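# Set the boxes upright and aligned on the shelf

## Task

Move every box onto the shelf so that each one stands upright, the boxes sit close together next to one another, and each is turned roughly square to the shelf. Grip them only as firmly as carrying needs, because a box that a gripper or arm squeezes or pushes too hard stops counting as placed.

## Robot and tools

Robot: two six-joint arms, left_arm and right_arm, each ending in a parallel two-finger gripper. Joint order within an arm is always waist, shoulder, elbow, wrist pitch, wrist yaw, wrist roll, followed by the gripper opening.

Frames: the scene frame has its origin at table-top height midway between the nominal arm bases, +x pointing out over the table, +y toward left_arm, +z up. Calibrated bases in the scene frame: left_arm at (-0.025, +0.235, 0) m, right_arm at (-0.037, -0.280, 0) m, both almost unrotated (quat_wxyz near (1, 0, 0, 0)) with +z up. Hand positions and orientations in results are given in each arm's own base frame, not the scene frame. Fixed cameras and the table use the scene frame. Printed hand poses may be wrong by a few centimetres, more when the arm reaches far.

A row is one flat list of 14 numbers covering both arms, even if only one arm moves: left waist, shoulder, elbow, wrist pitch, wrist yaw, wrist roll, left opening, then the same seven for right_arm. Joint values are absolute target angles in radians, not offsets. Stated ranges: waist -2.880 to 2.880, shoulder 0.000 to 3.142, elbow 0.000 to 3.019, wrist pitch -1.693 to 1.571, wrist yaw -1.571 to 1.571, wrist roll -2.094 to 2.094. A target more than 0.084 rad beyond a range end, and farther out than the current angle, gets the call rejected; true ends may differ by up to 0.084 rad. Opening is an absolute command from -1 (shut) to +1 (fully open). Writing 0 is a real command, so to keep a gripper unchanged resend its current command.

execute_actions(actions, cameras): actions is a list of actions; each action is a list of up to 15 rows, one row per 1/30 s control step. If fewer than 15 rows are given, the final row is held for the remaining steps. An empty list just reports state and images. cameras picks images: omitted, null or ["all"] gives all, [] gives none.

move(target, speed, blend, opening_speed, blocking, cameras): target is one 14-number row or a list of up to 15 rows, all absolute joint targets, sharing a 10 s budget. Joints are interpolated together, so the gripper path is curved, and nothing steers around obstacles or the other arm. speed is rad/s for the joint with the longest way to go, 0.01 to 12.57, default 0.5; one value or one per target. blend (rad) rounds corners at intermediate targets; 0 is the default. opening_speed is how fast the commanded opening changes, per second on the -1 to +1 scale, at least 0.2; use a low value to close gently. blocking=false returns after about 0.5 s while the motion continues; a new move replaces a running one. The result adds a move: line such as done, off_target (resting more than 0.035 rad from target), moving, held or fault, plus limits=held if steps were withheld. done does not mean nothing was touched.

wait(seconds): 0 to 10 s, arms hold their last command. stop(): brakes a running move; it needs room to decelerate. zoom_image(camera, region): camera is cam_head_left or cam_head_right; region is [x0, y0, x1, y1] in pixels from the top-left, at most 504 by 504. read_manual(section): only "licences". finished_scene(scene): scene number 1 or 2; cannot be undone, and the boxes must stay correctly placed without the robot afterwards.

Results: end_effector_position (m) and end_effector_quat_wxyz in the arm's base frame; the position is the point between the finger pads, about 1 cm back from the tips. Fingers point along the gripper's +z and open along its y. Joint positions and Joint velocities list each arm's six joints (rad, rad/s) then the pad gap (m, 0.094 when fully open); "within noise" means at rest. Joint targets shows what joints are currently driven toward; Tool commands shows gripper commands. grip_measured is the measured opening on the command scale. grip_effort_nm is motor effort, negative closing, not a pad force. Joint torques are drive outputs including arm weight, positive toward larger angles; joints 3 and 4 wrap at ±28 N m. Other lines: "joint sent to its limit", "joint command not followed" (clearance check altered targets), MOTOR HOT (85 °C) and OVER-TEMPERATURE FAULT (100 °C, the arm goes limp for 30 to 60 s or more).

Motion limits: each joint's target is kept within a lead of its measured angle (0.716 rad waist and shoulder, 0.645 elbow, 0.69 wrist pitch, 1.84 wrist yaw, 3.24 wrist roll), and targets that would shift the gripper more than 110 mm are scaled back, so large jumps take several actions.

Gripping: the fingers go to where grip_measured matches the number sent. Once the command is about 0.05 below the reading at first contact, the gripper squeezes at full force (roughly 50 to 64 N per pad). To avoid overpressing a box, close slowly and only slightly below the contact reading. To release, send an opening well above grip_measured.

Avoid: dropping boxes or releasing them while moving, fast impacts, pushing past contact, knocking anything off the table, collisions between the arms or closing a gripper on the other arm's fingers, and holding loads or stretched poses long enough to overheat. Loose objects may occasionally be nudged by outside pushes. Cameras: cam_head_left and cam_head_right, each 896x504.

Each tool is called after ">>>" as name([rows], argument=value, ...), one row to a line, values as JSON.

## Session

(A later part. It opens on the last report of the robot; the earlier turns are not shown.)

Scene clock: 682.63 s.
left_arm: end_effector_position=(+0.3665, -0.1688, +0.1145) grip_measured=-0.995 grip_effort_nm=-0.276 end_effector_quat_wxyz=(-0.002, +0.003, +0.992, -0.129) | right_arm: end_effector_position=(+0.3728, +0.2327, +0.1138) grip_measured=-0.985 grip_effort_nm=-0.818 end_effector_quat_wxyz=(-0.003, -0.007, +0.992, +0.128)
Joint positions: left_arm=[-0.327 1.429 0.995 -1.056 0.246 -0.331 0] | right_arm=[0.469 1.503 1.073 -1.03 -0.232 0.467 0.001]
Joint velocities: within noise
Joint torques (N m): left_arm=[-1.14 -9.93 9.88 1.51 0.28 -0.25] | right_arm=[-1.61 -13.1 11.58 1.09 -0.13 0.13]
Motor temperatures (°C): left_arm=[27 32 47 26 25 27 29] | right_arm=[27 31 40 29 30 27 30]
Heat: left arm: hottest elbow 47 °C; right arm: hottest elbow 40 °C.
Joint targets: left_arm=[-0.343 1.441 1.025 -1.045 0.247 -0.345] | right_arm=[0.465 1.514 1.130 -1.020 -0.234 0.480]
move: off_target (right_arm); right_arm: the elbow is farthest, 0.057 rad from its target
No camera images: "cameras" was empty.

>>> move([
  [-0.35,1.441,1.055,-1.045,0.2476,-0.345,-1,0.488,1.514,1.13,-1.02,-0.234,0.48,-1],
  [-0.359,1.441,1.072,-1.045,0.2476,-0.345,-1,0.504,1.514,1.13,-1.02,-0.234,0.48,-1],
], speed=0.05)

>>> zoom_image(camera="cam_head_right", region=[400, 150, 530, 280])

Scene clock: 689.43 s.
left_arm: end_effector_position=(+0.3693, -0.1699, +0.1152) grip_measured=-0.995 grip_effort_nm=-0.266 end_effector_quat_wxyz=(+0.001, +0.005, +0.992, -0.124) | right_arm: end_effector_position=(+0.3729, +0.2330, +0.1137) grip_measured=-0.985 grip_effort_nm=-0.823 end_effector_quat_wxyz=(-0.001, -0.008, +0.992, +0.124)
Joint positions: left_arm=[-0.331 1.433 1.003 -1.056 0.235 -0.331 0] | right_arm=[0.473 1.503 1.074 -1.03 -0.223 0.469 0.001]
Joint velocities: within noise
Joint torques (N m): left_arm=[-2.08 -10.46 13.01 1.54 0.71 -0.25] | right_arm=[1.2 -13.16 11.56 1.1 -0.47 0.12]
Motor temperatures (°C): left_arm=[27 32 47 26 25 27 29] | right_arm=[27 31 42 29 30 27 30]
Heat: left arm: hottest elbow 47 °C; right arm: hottest elbow 42 °C.
Joint targets: left_arm=[-0.359 1.441 1.072 -1.045 0.247 -0.345] | right_arm=[0.504 1.514 1.130 -1.020 -0.234 0.480]
move: off_target (left_arm, right_arm); left_arm: the elbow is farthest, 0.069 rad from its target; right_arm: the elbow is farthest, 0.056 rad from its target

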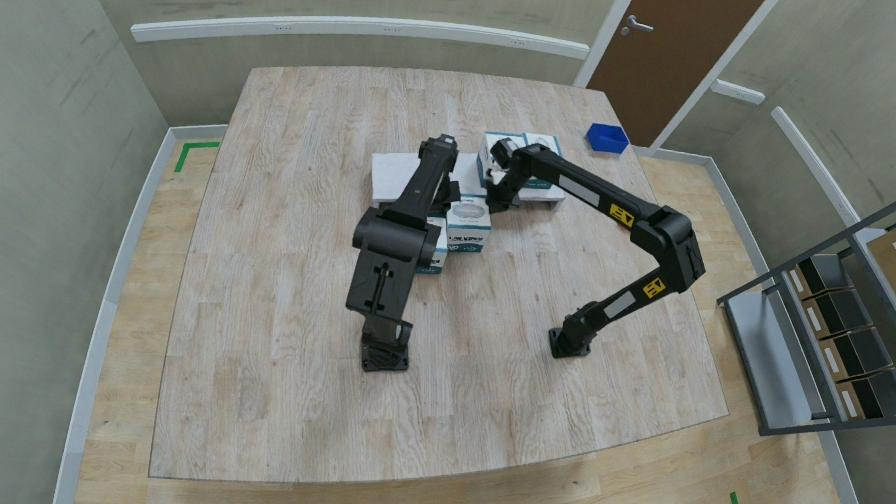

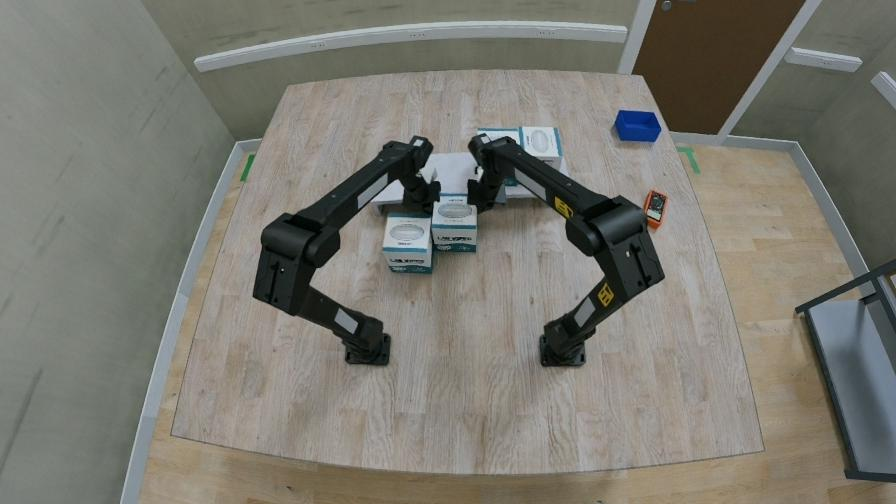

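Scaled by 3.877 from the camera's 896x504 image, which has a finer 1280x720 frame.

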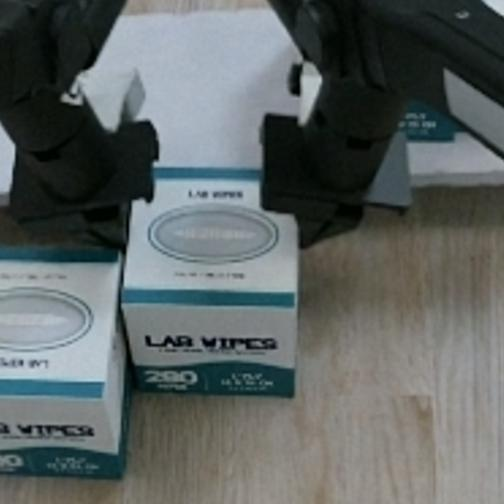

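>>> move([
  [-0.364,1.441,1.083,-1.045,0.2476,-0.345,-1,0.511,1.514,1.13,-1.02,-0.234,0.48,-1],
  [-0.366,1.38,1.178,-1.182,0.2476,-0.347,-1,0.513,1.456,1.22,-1.155,-0.234,0.482,-1],
], speed=0.06)

>>> zoom_image(camera="cam_head_right", region=[400, 130, 550, 280])

Scene clock: 713.47 s.
left_arm: end_effector_position=(+0.3750, -0.1709, +0.1606) grip_measured=-0.995 grip_effort_nm=-0.271 end_effector_quat_wxyz=(+0.002, +0.005, +0.993, -0.120) | right_arm: end_effector_position=(+0.3742, +0.2323, +0.1559) grip_measured=-0.985 grip_effort_nm=-0.818 end_effector_quat_wxyz=(-0.004, -0.005, +0.993, +0.118)
Joint positions: left_arm=[-0.333 1.404 1.101 -1.185 0.227 -0.331 0] | right_arm=[0.474 1.47 1.157 -1.157 -0.214 0.475 0.001]
Joint velocities: within noise
Joint torques (N m): left_arm=[-2.73 -12.92 14 1.14 1.1 -0.26] | right_arm=[1.9 -15.33 12.33 0.8 -0.78 0.09]
Motor temperatures (°C): left_arm=[27 32 48 26 26 27 29] | right_arm=[27 31 45 29 30 27 30]
Heat: left arm: hottest elbow 48 °C; right arm: hottest elbow 45 °C.
Joint targets: left_arm=[-0.366 1.380 1.178 -1.182 0.248 -0.347] | right_arm=[0.513 1.456 1.220 -1.155 -0.234 0.482]
move: off_target (left_arm, right_arm); left_arm: the elbow is farthest, 0.077 rad from its target; right_arm: the elbow is farthest, 0.063 rad from its target

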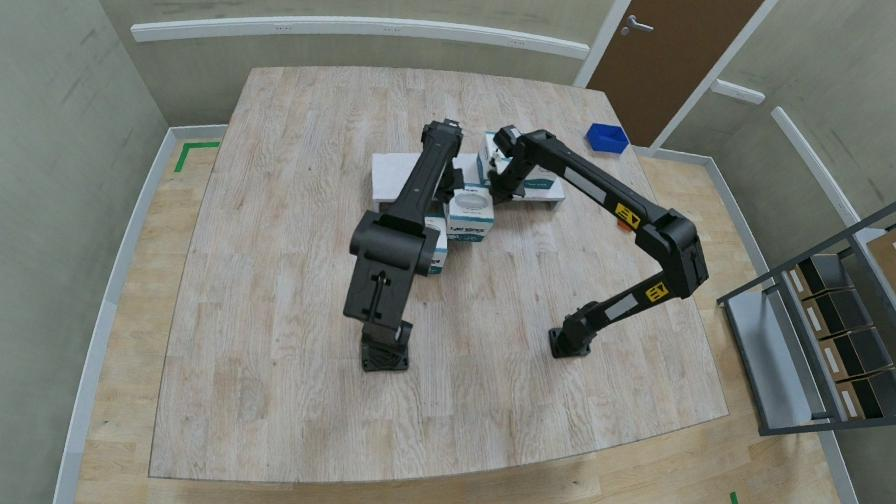

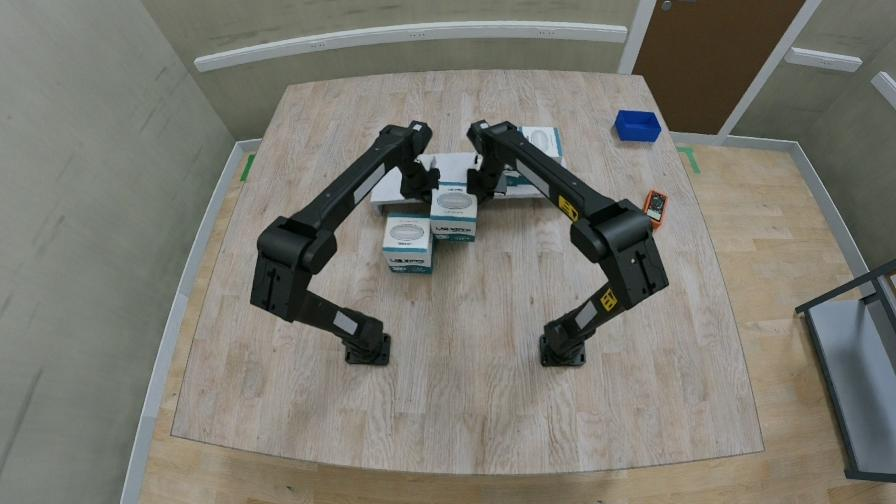

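Scaled by 3.360 from the camera's 896x504 image, which has a finer 1280x720 frame.

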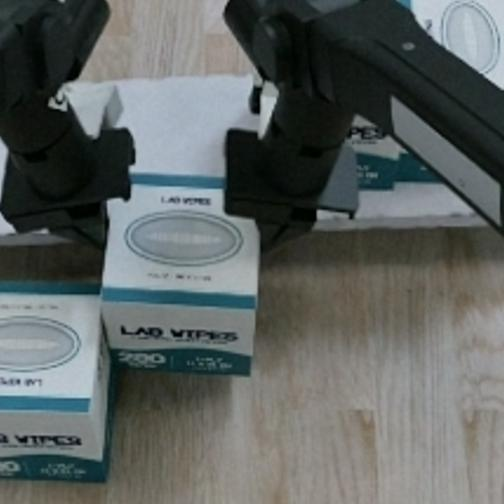

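>>> move(target=[-0.367,1.318,1.273,-1.321,0.2476,-0.35,-1,0.515,1.397,1.311,-1.29,-0.234,0.486,-1], speed=0.1)

>>> zoom_image(camera="cam_head_right", region=[400, 130, 550, 280])

Scene clock: 719.77 s.
left_arm: end_effector_position=(+0.3692, -0.1705, +0.2206) grip_measured=-0.995 grip_effort_nm=-0.281 end_effector_quat_wxyz=(+0.013, +0.007, +0.992, -0.124) | right_arm: end_effector_position=(+0.3691, +0.2318, +0.2155) grip_measured=-0.985 grip_effort_nm=-0.818 end_effector_quat_wxyz=(+0.005, -0.007, +0.992, +0.123)
Joint positions: left_arm=[-0.336 1.339 1.197 -1.322 0.227 -0.335 0] | right_arm=[0.478 1.408 1.251 -1.291 -0.214 0.478 0.001]
Joint velocities: within noise
Joint torques (N m): left_arm=[-2.43 -12.16 14.2 1.1 1.08 -0.26] | right_arm=[1.79 -14.51 12.51 0.76 -0.78 0.1]
Motor temperatures (°C): left_arm=[27 32 49 26 26 27 29] | right_arm=[27 31 45 29 31 27 30]
Heat: left arm: hottest elbow 49 °C; right arm: hottest elbow 45 °C.
Joint targets: left_arm=[-0.367 1.318 1.273 -1.321 0.248 -0.350] | right_arm=[0.515 1.397 1.311 -1.290 -0.234 0.486]
move: off_target (left_arm, right_arm); left_arm: the elbow is farthest, 0.076 rad from its target; right_arm: the elbow is farthest, 0.060 rad from its target

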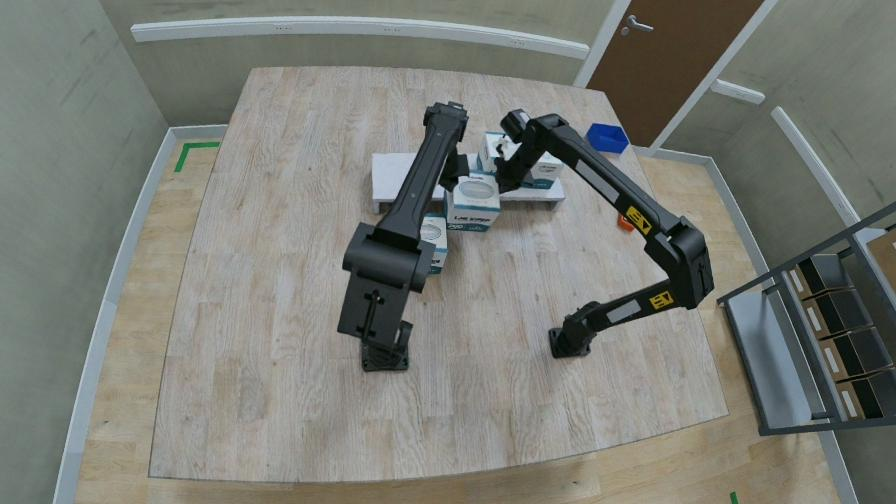

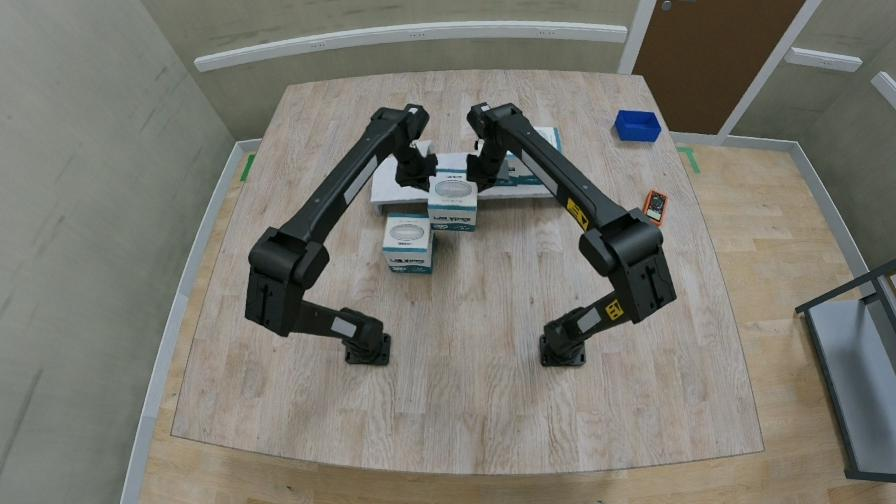

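Scaled by 3.360 from the camera's 896x504 image, which has a finer 1280x720 frame.

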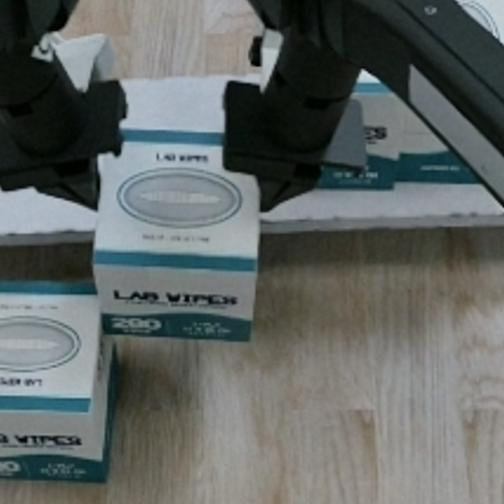

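>>> move([
  [-0.367,1.288,1.328,-1.401,0.2476,-0.35,-1,0.515,1.367,1.366,-1.37,-0.234,0.486,-1],
  [-0.27,1.542,1.564,-1.437,0.253,-0.252,-1,0.4775,1.645,1.654,-1.411,-0.237,0.45,-1],
  [-0.206,1.771,1.765,-1.438,0.259,-0.164,-1,0.4645,1.912,1.942,-1.44,-0.242,0.416,-1],
], speed=[0.1,0.2,0.2], blend=[0.03,0.05,0])

>>> zoom_image(camera="cam_head_right", region=[370, 100, 570, 300])

Scene clock: 803.63 s.
left_arm: end_effector_position=(+0.5448, -0.1258, +0.2192) grip_measured=-0.995 grip_effort_nm=-0.266 end_effector_quat_wxyz=(+0.010, -0.006, +0.993, -0.114) | right_arm: end_effector_position=(+0.5458, +0.2824, +0.2140) grip_measured=-0.985 grip_effort_nm=-0.813 end_effector_quat_wxyz=(-0.001, +0.000, +0.993, +0.114)
Joint positions: left_arm=[-0.159 1.768 1.695 -1.438 0.221 -0.177 0] | right_arm=[0.42 1.902 1.873 -1.448 -0.209 0.43 0.001]
Joint velocities: within noise
Joint torques (N m): left_arm=[-3.9 -16.97 13.76 0.96 1.85 -0.01] | right_arm=[2.37 -21.77 13.19 0.98 -1.28 -0.11]
Motor temperatures (°C): left_arm=[27 33 56 26 27 27 29] | right_arm=[27 30 47 29 32 27 30]
Heat: left arm: hottest elbow 56 °C; right arm: hottest elbow 47 °C.
Joint targets: left_arm=[-0.206 1.771 1.765 -1.438 0.259 -0.164] | right_arm=[0.464 1.912 1.942 -1.440 -0.242 0.416]
move: off_target (left_arm, right_arm); left_arm: the elbow is farthest, 0.070 rad from its target; right_arm: the elbow is farthest, 0.069 rad from its target

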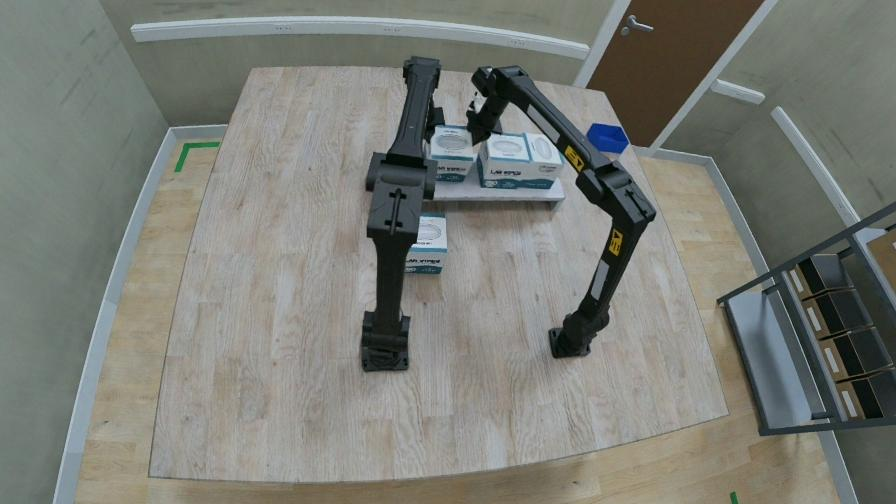

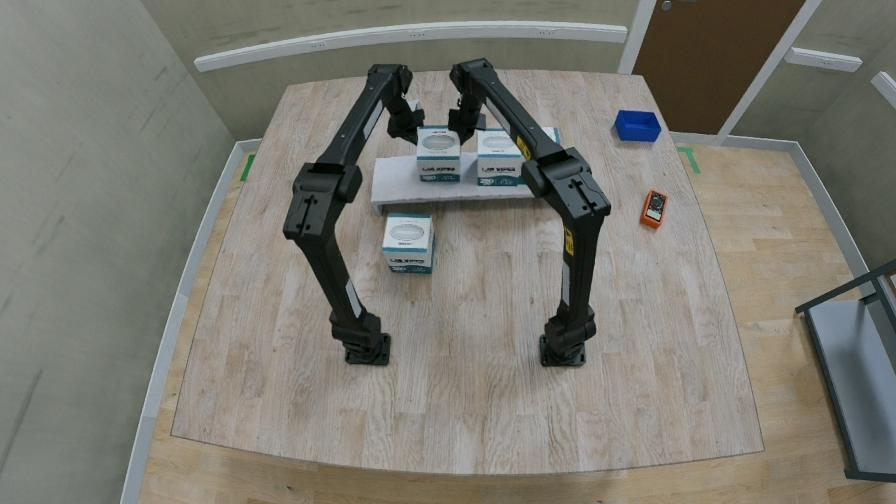

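Scaled by 2.520 from the camera's 896x504 image, which has a finer 1280x720 frame.

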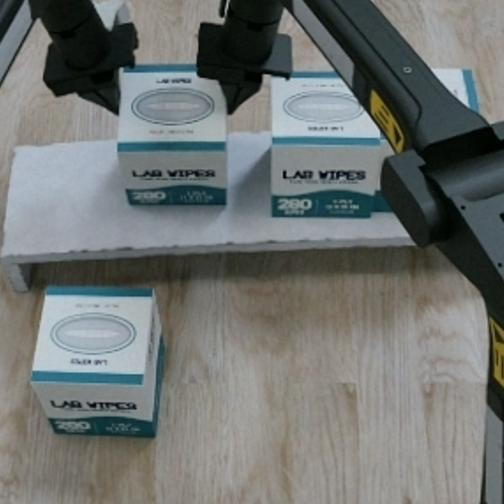

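>>> move([
  [-0.206,1.771,1.765,-1.438,0.259,-0.164,-1,0.461,1.934,1.972,-1.447,-0.242,0.413,-1],
], speed=0.05)

>>> zoom_image(camera="cam_head_right", region=[390, 110, 520, 240])

Scene clock: 834.93 s.
left_arm: end_effector_position=(+0.5449, -0.1253, +0.2192) grip_measured=-0.995 grip_effort_nm=-0.271 end_effector_quat_wxyz=(+0.010, -0.006, +0.993, -0.114) | right_arm: end_effector_position=(+0.5527, +0.2834, +0.2142) grip_measured=-0.985 grip_effort_nm=-0.818 end_effector_quat_wxyz=(+0.000, -0.003, +0.993, +0.114)
Joint positions: left_arm=[-0.158 1.768 1.695 -1.438 0.221 -0.177 0] | right_arm=[0.417 1.921 1.901 -1.456 -0.209 0.421 0.001]
Joint velocities: within noise
Joint torques (N m): left_arm=[-3.96 -16.97 13.78 0.98 1.85 -0.01] | right_arm=[2.37 -21.83 13.33 1.06 -1.28 -0.04]
Motor temperatures (°C): left_arm=[27 34 52 26 29 27 29] | right_arm=[27 31 46 29 33 27 30]
Heat: left arm: hottest elbow 52 °C; right arm: hottest elbow 46 °C.
Joint targets: left_arm=[-0.206 1.771 1.765 -1.438 0.259 -0.164] | right_arm=[0.461 1.934 1.972 -1.447 -0.242 0.413]
move: off_target (left_arm, right_arm); left_arm: the elbow is farthest, 0.070 rad from its target; right_arm: the elbow is farthest, 0.071 rad from its target

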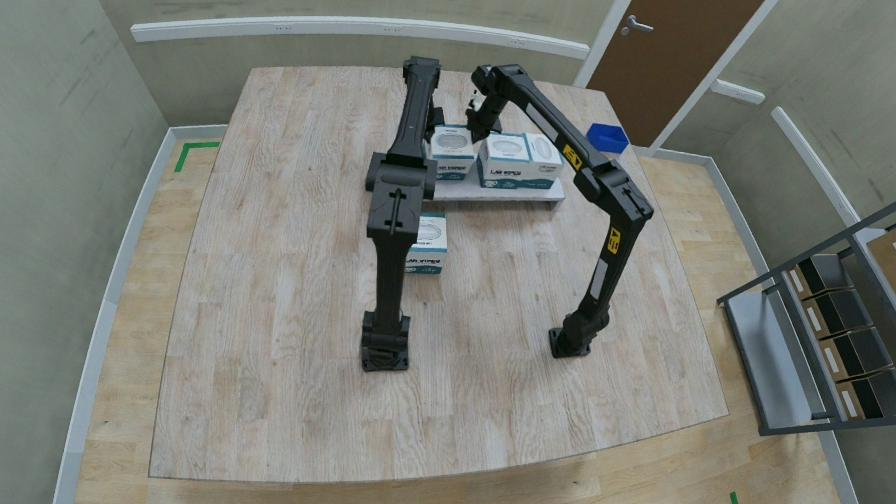

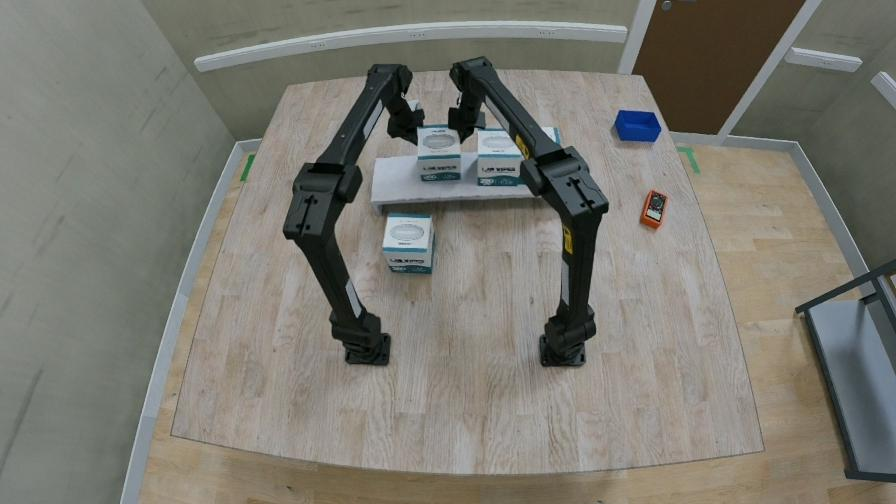

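Scaled by 3.877 from the camera's 896x504 image, which has a finer 1280x720 frame.

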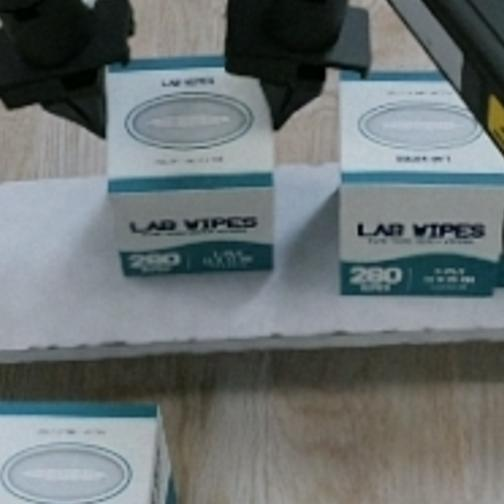

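>>> move([
  [-0.206,1.771,1.71,-1.438,0.259,-0.164,-1,0.461,1.934,1.927,-1.447,-0.242,0.413,-1],
  [-0.206,1.776,1.672,-1.414,0.259,-0.164,-1,0.461,1.939,1.873,-1.42,-0.242,0.413,-1],
], speed=0.04)

>>> zoom_image(camera="cam_head_right", region=[390, 110, 520, 240])

Scene clock: 847.47 s.
left_arm: end_effector_position=(+0.5390, -0.1254, +0.2095) grip_measured=-0.995 grip_effort_nm=-0.276 end_effector_quat_wxyz=(-0.001, -0.008, +0.993, -0.115) | right_arm: end_effector_position=(+0.5477, +0.2822, +0.2014) grip_measured=-0.985 grip_effort_nm=-0.823 end_effector_quat_wxyz=(-0.009, -0.002, +0.994, +0.113)
Joint positions: left_arm=[-0.158 1.769 1.67 -1.435 0.227 -0.177 0] | right_arm=[0.417 1.921 1.868 -1.442 -0.214 0.421 0.001]
Joint velocities: within noise
Joint torques (N m): left_arm=[-4.01 -16.5 8.27 1.89 1.6 -0.01] | right_arm=[2.37 -21.3 8.68 1.57 -1.08 -0.05]
Motor temperatures (°C): left_arm=[27 34 51 26 30 27 29] | right_arm=[27 32 46 29 33 27 30]
Heat: left arm: hottest elbow 51 °C; right arm: hottest elbow 46 °C.
Joint targets: left_arm=[-0.206 1.776 1.672 -1.414 0.259 -0.164] | right_arm=[0.461 1.939 1.873 -1.420 -0.242 0.413]
move: off_target (left_arm, right_arm); left_arm: the waist is farthest, 0.048 rad from its target; right_arm: the waist is farthest, 0.044 rad from its target

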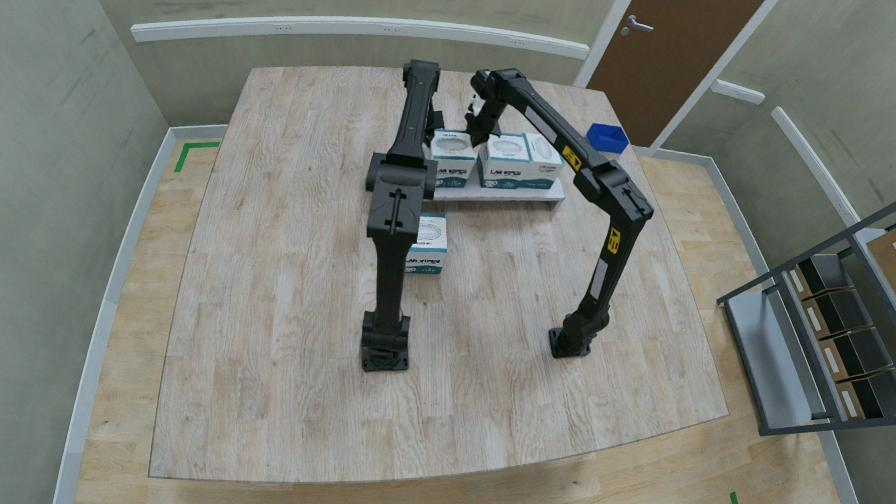

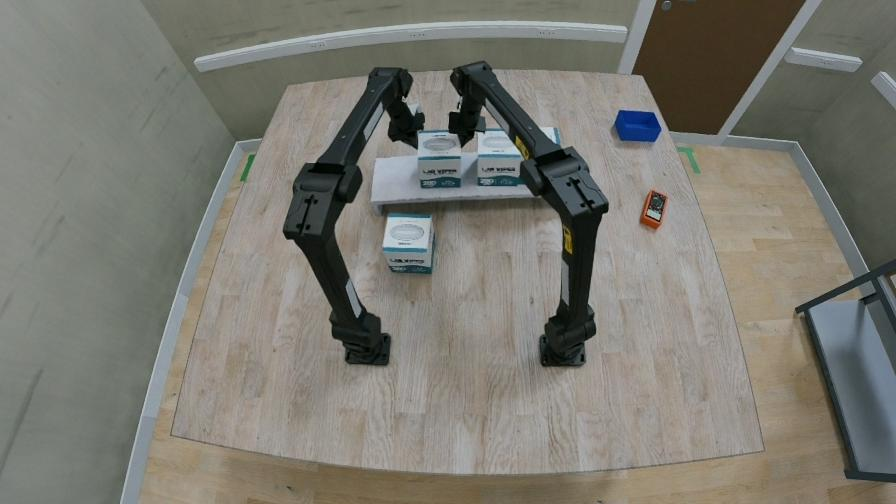

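Scaled by 3.877 from the camera's 896x504 image, which has a finer 1280x720 frame.

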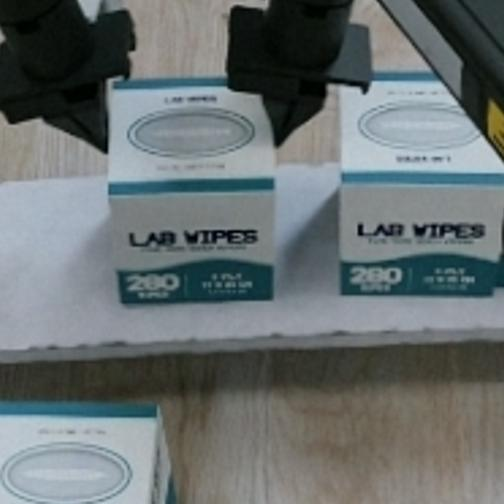

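>>> move([
  [-0.206,1.792,1.628,-1.385,0.259,-0.164,-1,0.461,1.952,1.838,-1.4,-0.242,0.413,-1],
], speed=0.04)

>>> zoom_image(camera="cam_head_right", region=[390, 110, 520, 240])

Scene clock: 856.90 s.
left_arm: end_effector_position=(+0.5370, -0.1254, +0.1971) grip_measured=-0.995 grip_effort_nm=-0.271 end_effector_quat_wxyz=(-0.002, -0.008, +0.993, -0.115) | right_arm: end_effector_position=(+0.5456, +0.2818, +0.1903) grip_measured=-0.985 grip_effort_nm=-0.828 end_effector_quat_wxyz=(-0.013, -0.002, +0.994, +0.113)
Joint positions: left_arm=[-0.158 1.769 1.637 -1.404 0.229 -0.177 0] | right_arm=[0.417 1.921 1.839 -1.42 -0.217 0.421 0.001]
Joint velocities: within noise
Joint torques (N m): left_arm=[-4.01 -15.38 7.38 1.76 1.53 -0.01] | right_arm=[2.37 -20.13 8.23 1.43 -0.97 -0.05]
Motor temperatures (°C): left_arm=[27 34 50 26 29 27 29] | right_arm=[27 32 46 29 33 27 30]
Heat: left arm: hottest elbow 50 °C; right arm: hottest elbow 46 °C.
Joint targets: left_arm=[-0.206 1.792 1.628 -1.385 0.259 -0.164] | right_arm=[0.461 1.952 1.838 -1.400 -0.242 0.413]
move: off_target (left_arm, right_arm); left_arm: the waist is farthest, 0.048 rad from its target; right_arm: the waist is farthest, 0.044 rad from its target

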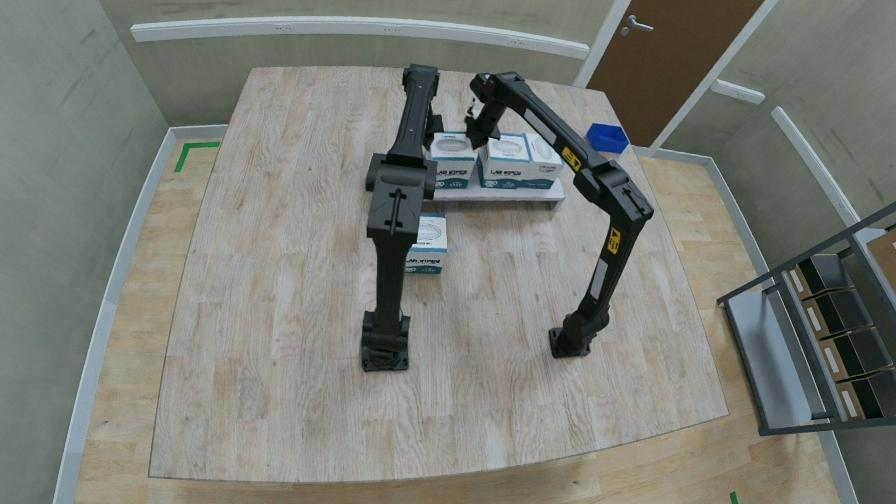

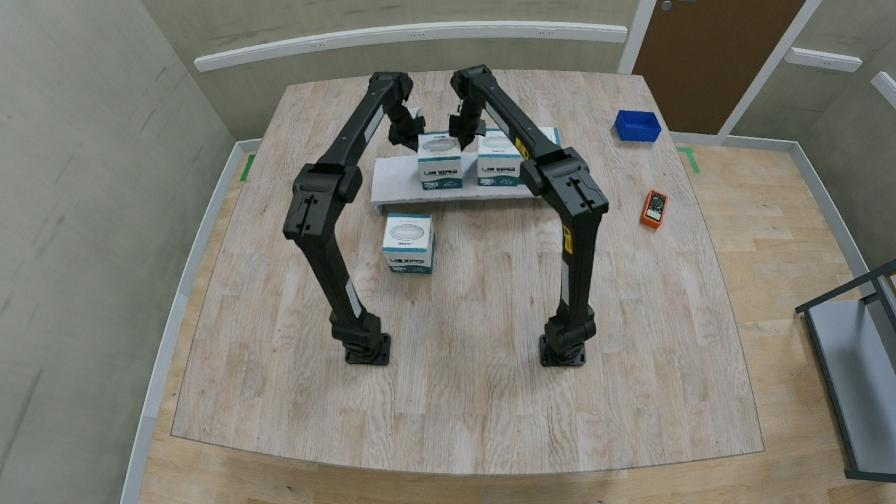

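Scaled by 3.877 from the camera's 896x504 image, which has a finer 1280x720 frame.

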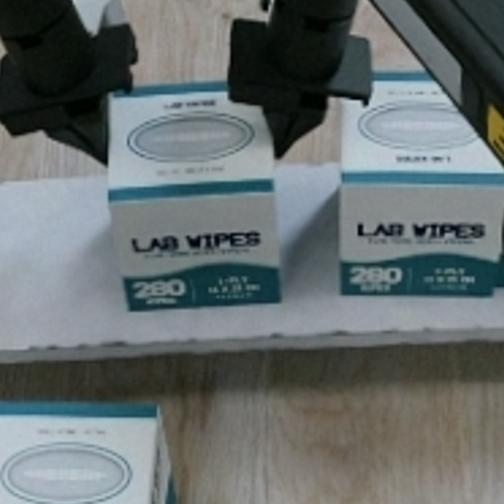

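>>> move([
  [-0.206,1.79,1.604,-1.365,0.259,-0.164,-1,0.461,1.950,1.847,-1.41,-0.242,0.413,-1],
], speed=0.04, cameras=[])

>>> move([
  [-0.168,1.79,1.604,-1.365,0.259,-0.164,-1,0.421,1.950,1.847,-1.41,-0.242,0.413,-1],
], speed=0.04)

>>> zoom_image(camera="cam_head_right", region=[390, 110, 520, 240])

Scene clock: 868.67 s.
left_arm: end_effector_position=(+0.5349, -0.1253, +0.1879) grip_measured=-0.995 grip_effort_nm=-0.266 end_effector_quat_wxyz=(-0.003, -0.008, +0.993, -0.116) | right_arm: end_effector_position=(+0.5456, +0.2818, +0.1903) grip_measured=-0.985 grip_effort_nm=-0.818 end_effector_quat_wxyz=(-0.013, -0.002, +0.994, +0.113)
Joint positions: left_arm=[-0.158 1.769 1.613 -1.383 0.23 -0.177 0] | right_arm=[0.417 1.921 1.839 -1.42 -0.217 0.421 0.001]
Joint velocities: within noise
Joint torques (N m): left_arm=[-4.01 -15.44 7.38 1.72 1.45 -0.01] | right_arm=[2.43 -20.31 8.83 0.98 -0.97 -0.04]
Motor temperatures (°C): left_arm=[27 34 48 26 29 27 29] | right_arm=[27 32 45 29 33 27 30]
Heat: left arm: hottest elbow 48 °C; right arm: hottest elbow 45 °C.
Joint targets: left_arm=[-0.206 1.790 1.604 -1.365 0.259 -0.164] | right_arm=[0.461 1.950 1.847 -1.410 -0.242 0.413]
move: off_target (left_arm, right_arm); left_arm: the waist is farthest, 0.048 rad from its target; right_arm: the waist is farthest, 0.044 rad from its target
No camera images: "cameras" was empty.

Scene clock: 870.10 s.
left_arm: end_effector_position=(+0.5348, -0.1247, +0.1865) grip_measured=-0.995 grip_effort_nm=-0.266 end_effector_quat_wxyz=(-0.005, -0.010, +0.993, -0.121) | right_arm: end_effector_position=(+0.5464, +0.2811, +0.1873) grip_measured=-0.985 grip_effort_nm=-0.823 end_effector_quat_wxyz=(-0.017, +0.001, +0.993, +0.117)
Joint positions: left_arm=[-0.154 1.77 1.61 -1.381 0.241 -0.177 0] | right_arm=[0.413 1.927 1.839 -1.42 -0.228 0.421 0.001]
Joint velocities: within noise
Joint torques (N m): left_arm=[-0.85 -15.5 7.53 1.61 1.01 -0.01] | right_arm=[-0.56 -20.95 8.83 0.96 -0.59 -0.05]
Motor temperatures (°C): left_arm=[27 34 48 26 29 27 29] | right_arm=[27 32 44 29 33 27 30]
Heat: left arm: hottest elbow 48 °C; right arm: hottest elbow 44 °C.
Joint targets: left_arm=[-0.168 1.790 1.604 -1.365 0.259 -0.164] | right_arm=[0.421 1.950 1.847 -1.410 -0.242 0.413]
move: done

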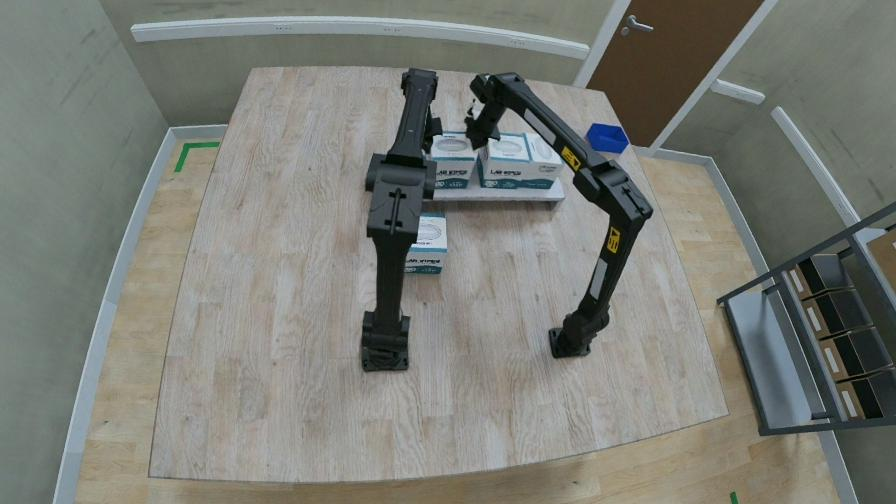

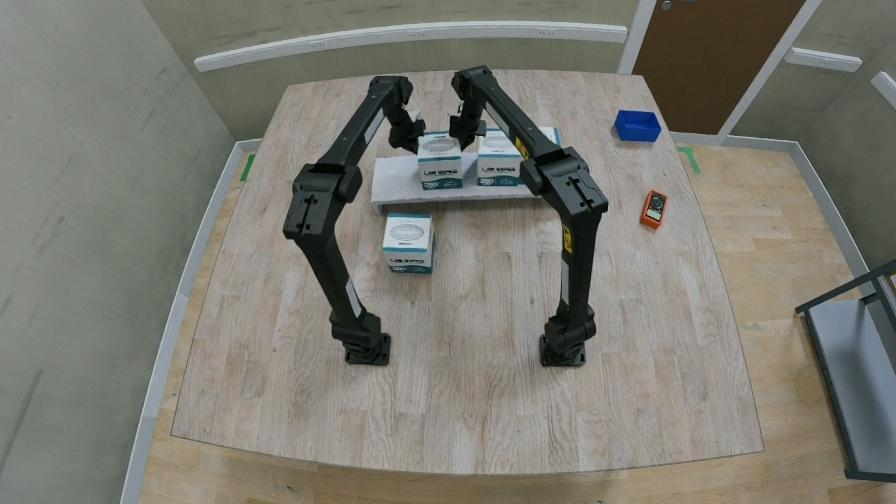

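Scaled by 3.877 from the camera's 896x504 image, which has a finer 1280x720 frame.

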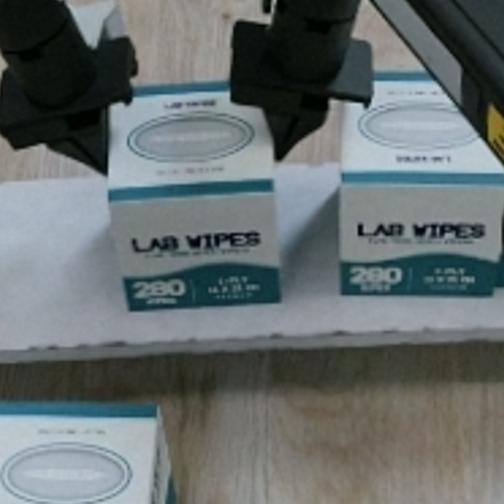

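>>> move([
  [-0.134,1.79,1.604,-1.365,0.259,-0.164,-1,0.373,1.950,1.847,-1.41,-0.242,0.413,-1],
], speed=0.04, cameras=["cam_head_left","cam_head_right"])

>>> zoom_image(camera="cam_head_right", region=[390, 110, 520, 240])

>>> zoom_image(camera="cam_head_left", region=[410, 110, 580, 280])

Scene clock: 878.63 s.
left_arm: end_effector_position=(+0.5370, -0.1214, +0.1831) grip_measured=-0.995 grip_effort_nm=-0.266 end_effector_quat_wxyz=(-0.008, -0.015, +0.992, -0.127) | right_arm: end_effector_position=(+0.5549, +0.2651, +0.1832) grip_measured=-0.985 grip_effort_nm=-0.823 end_effector_quat_wxyz=(-0.021, +0.017, +0.992, +0.120)
Joint positions: left_arm=[-0.143 1.778 1.61 -1.378 0.254 -0.177 0] | right_arm=[0.381 1.935 1.839 -1.42 -0.238 0.421 0.001]
Joint velocities: within noise
Joint torques (N m): left_arm=[1.03 -16.15 7.53 1.46 0.41 -0.01] | right_arm=[-2.02 -21.71 8.8 0.96 -0.22 -0.05]
Motor temperatures (°C): left_arm=[27 34 47 26 29 27 29] | right_arm=[27 32 44 29 32 27 30]
Heat: left arm: hottest elbow 47 °C; right arm: hottest elbow 44 °C.
Joint targets: left_arm=[-0.134 1.790 1.604 -1.365 0.259 -0.164] | right_arm=[0.373 1.950 1.847 -1.410 -0.242 0.413]
move: done

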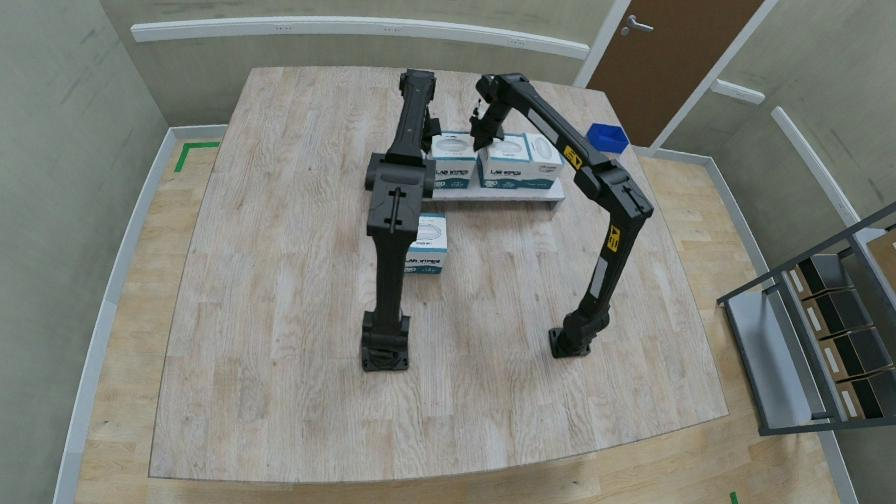

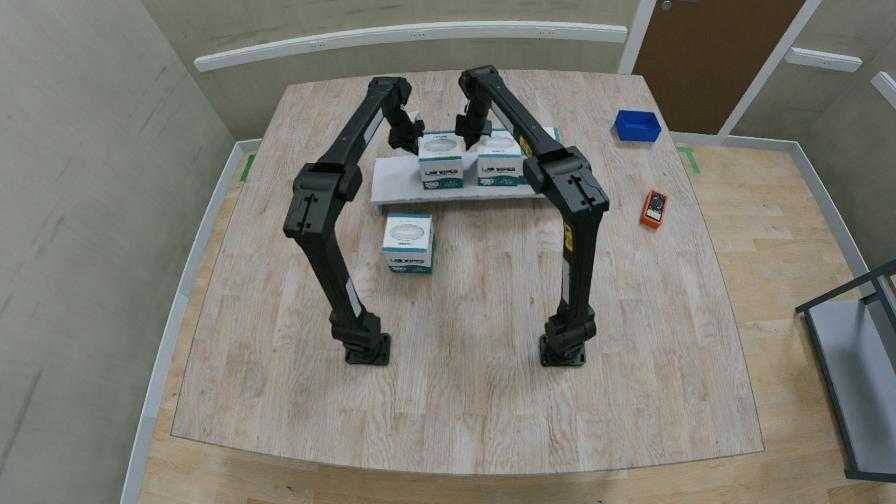

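Scaled by 3.877 from the camera's 896x504 image, which has a finer 1280x720 frame.

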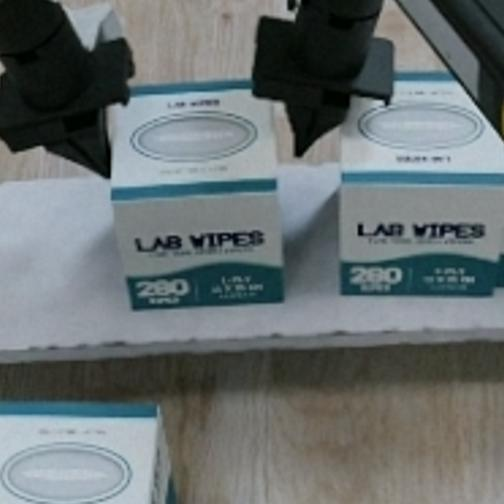

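Scaled by 2.965 from the camera's 896x504 image, which has a finer 1280x720 frame.

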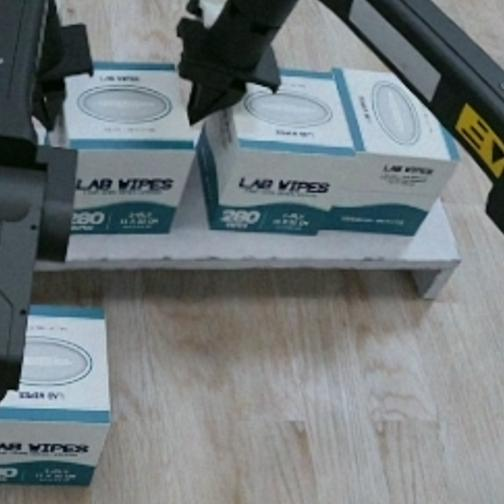

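>>> move([
  [-0.134,1.79,1.604,-1.365,0.259,-0.164,-1,0.373,1.950,2.207,-1.69,-0.242,0.413,-1],
  [-0.134,1.79,1.56,-1.312,0.259,-0.164,-1,0.4,1.5,1.8,-1.69,-0.242,0.413,-1],
], speed=0.25, cameras=[])

>>> move(target=[-0.224,1.84,1.66,-1.312,0.259,-0.249,-1,0.4,1.5,1.8,-1.69,-0.242,0.413,-1], speed=0.07)

>>> zoom_image(camera="cam_head_right", region=[390, 110, 560, 280])

Scene clock: 891.50 s.
left_arm: end_effector_position=(+0.5353, -0.1210, +0.1653) grip_measured=-0.995 grip_effort_nm=-0.266 end_effector_quat_wxyz=(-0.005, -0.015, +0.992, -0.128) | right_arm: end_effector_position=(+0.4244, +0.2176, +0.3847) grip_measured=-0.985 grip_effort_nm=-0.818 end_effector_quat_wxyz=(+0.036, +0.005, +0.989, +0.144)
Joint positions: left_arm=[-0.143 1.779 1.564 -1.325 0.254 -0.177 0] | right_arm=[0.39 1.508 1.797 -1.679 -0.238 0.421 0.001]
Joint velocities: within noise
Joint torques (N m): left_arm=[1.08 -16.21 7.64 1.5 0.41 -0.02] | right_arm=[-0.38 -15.79 8.36 0.54 -0.22 -0.05]
Motor temperatures (°C): left_arm=[27 34 46 26 28 27 29] | right_arm=[27 33 44 29 32 27 30]
Heat: left arm: hottest elbow 46 °C; right arm: hottest elbow 44 °C.
Joint targets: left_arm=[-0.134 1.790 1.560 -1.312 0.259 -0.164] | right_arm=[0.400 1.500 1.800 -1.685 -0.242 0.413]
joint sent to its limit (right arm) — the wrist pitch, lower limit.
move: done; joint sent to its limit at target 1
No camera images: "cameras" was empty.

Scene clock: 893.50 s.
left_arm: end_effector_position=(+0.5385, -0.1626, +0.1535) grip_measured=-0.995 grip_effort_nm=-0.271 end_effector_quat_wxyz=(-0.019, -0.008, +0.992, -0.126) | right_arm: end_effector_position=(+0.4244, +0.2176, +0.3847) grip_measured=-0.985 grip_effort_nm=-0.833 end_effector_quat_wxyz=(+0.036, +0.005, +0.989, +0.144)
Joint positions: left_arm=[-0.215 1.828 1.602 -1.325 0.254 -0.235 0] | right_arm=[0.39 1.508 1.797 -1.679 -0.238 0.421 0.001]
Joint velocities: within noise
Joint torques (N m): left_arm=[-0.62 -16.73 12.52 1.44 0.4 -0.25] | right_arm=[-0.38 -15.91 8.4 0.55 -0.23 -0.06]
Motor temperatures (°C): left_arm=[27 34 46 26 28 27 29] | right_arm=[27 33 44 29 32 27 30]
Heat: left arm: hottest elbow 46 °C; right arm: hottest elbow 44 °C.
Joint targets: left_arm=[-0.224 1.840 1.660 -1.312 0.259 -0.249] | right_arm=[0.400 1.500 1.800 -1.685 -0.242 0.413]
joint sent to its limit (right arm) — the wrist pitch, lower limit.
move: off_target (left_arm); left_arm: the elbow is farthest, 0.058 rad from its target

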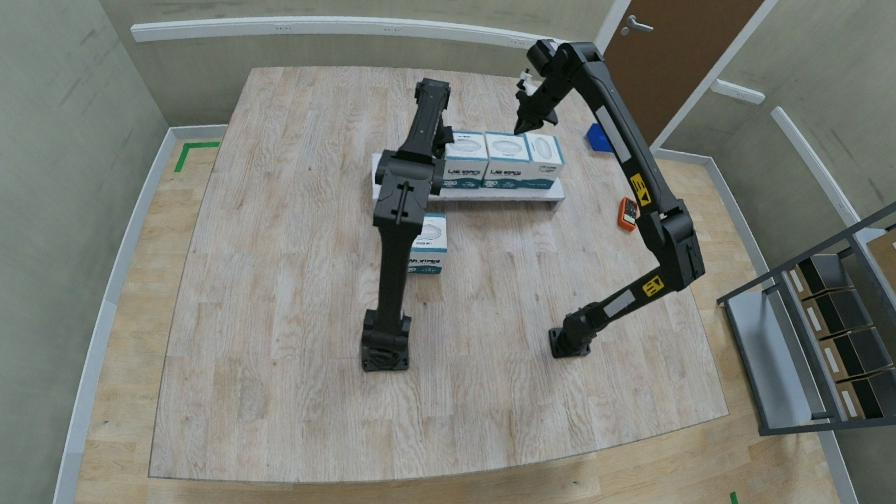

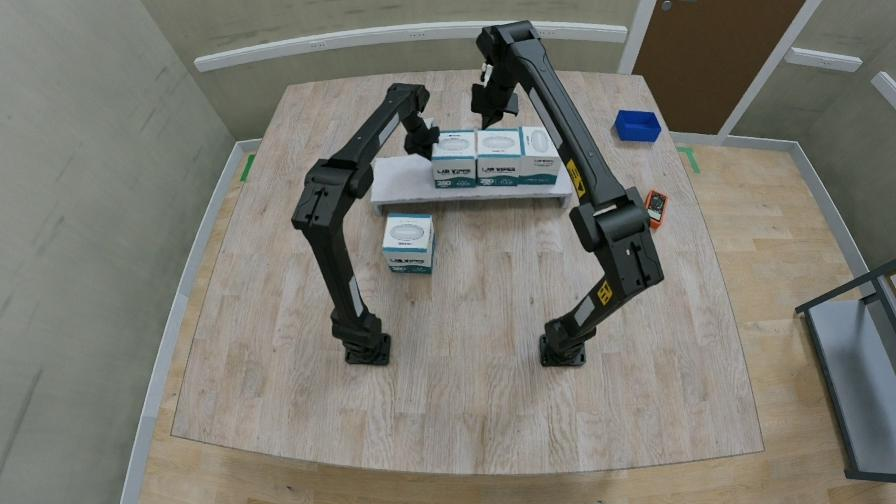

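Scaled by 2.965 from the camera's 896x504 image, which has a finer 1280x720 frame.

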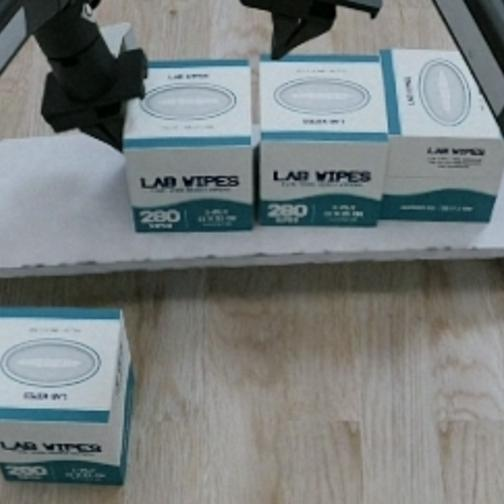

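>>> move(target=[-0.242,1.845,1.68,-1.312,0.259,-0.255,-1,0.4,1.5,1.8,-1.68,-0.242,0.413,-1], speed=0.04, cameras=[])

>>> zoom_image(camera="cam_head_right", region=[420, 110, 550, 240])

Scene clock: 899.60 s.
left_arm: end_effector_position=(+0.5420, -0.1729, +0.1582) grip_measured=-0.995 grip_effort_nm=-0.266 end_effector_quat_wxyz=(-0.013, -0.002, +0.992, -0.127) | right_arm: end_effector_position=(+0.4244, +0.2176, +0.3847) grip_measured=-0.985 grip_effort_nm=-0.818 end_effector_quat_wxyz=(+0.036, +0.005, +0.989, +0.144)
Joint positions: left_arm=[-0.232 1.833 1.621 -1.325 0.254 -0.24 0] | right_arm=[0.39 1.508 1.797 -1.679 -0.238 0.421 0.001]
Joint velocities: within noise
Joint torques (N m): left_arm=[-0.79 -16.91 12.66 1.48 0.4 -0.26] | right_arm=[-0.38 -15.85 8.38 0.75 -0.22 -0.05]
Motor temperatures (°C): left_arm=[27 34 47 26 28 27 29] | right_arm=[27 33 44 29 32 27 30]
Heat: left arm: hottest elbow 47 °C; right arm: hottest elbow 44 °C.
Joint targets: left_arm=[-0.242 1.845 1.680 -1.312 0.259 -0.255] | right_arm=[0.400 1.500 1.800 -1.680 -0.242 0.413]
move: off_target (left_arm); left_arm: the elbow is farthest, 0.059 rad from its target
No camera images: "cameras" was empty.

Scaled by 3.877 from the camera's 896x504 image, which has a finer 1280x720 frame.

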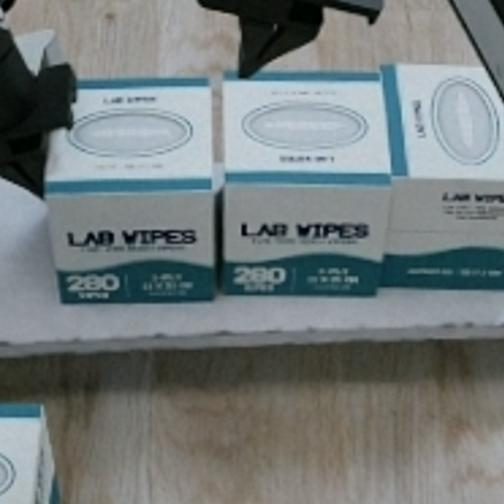

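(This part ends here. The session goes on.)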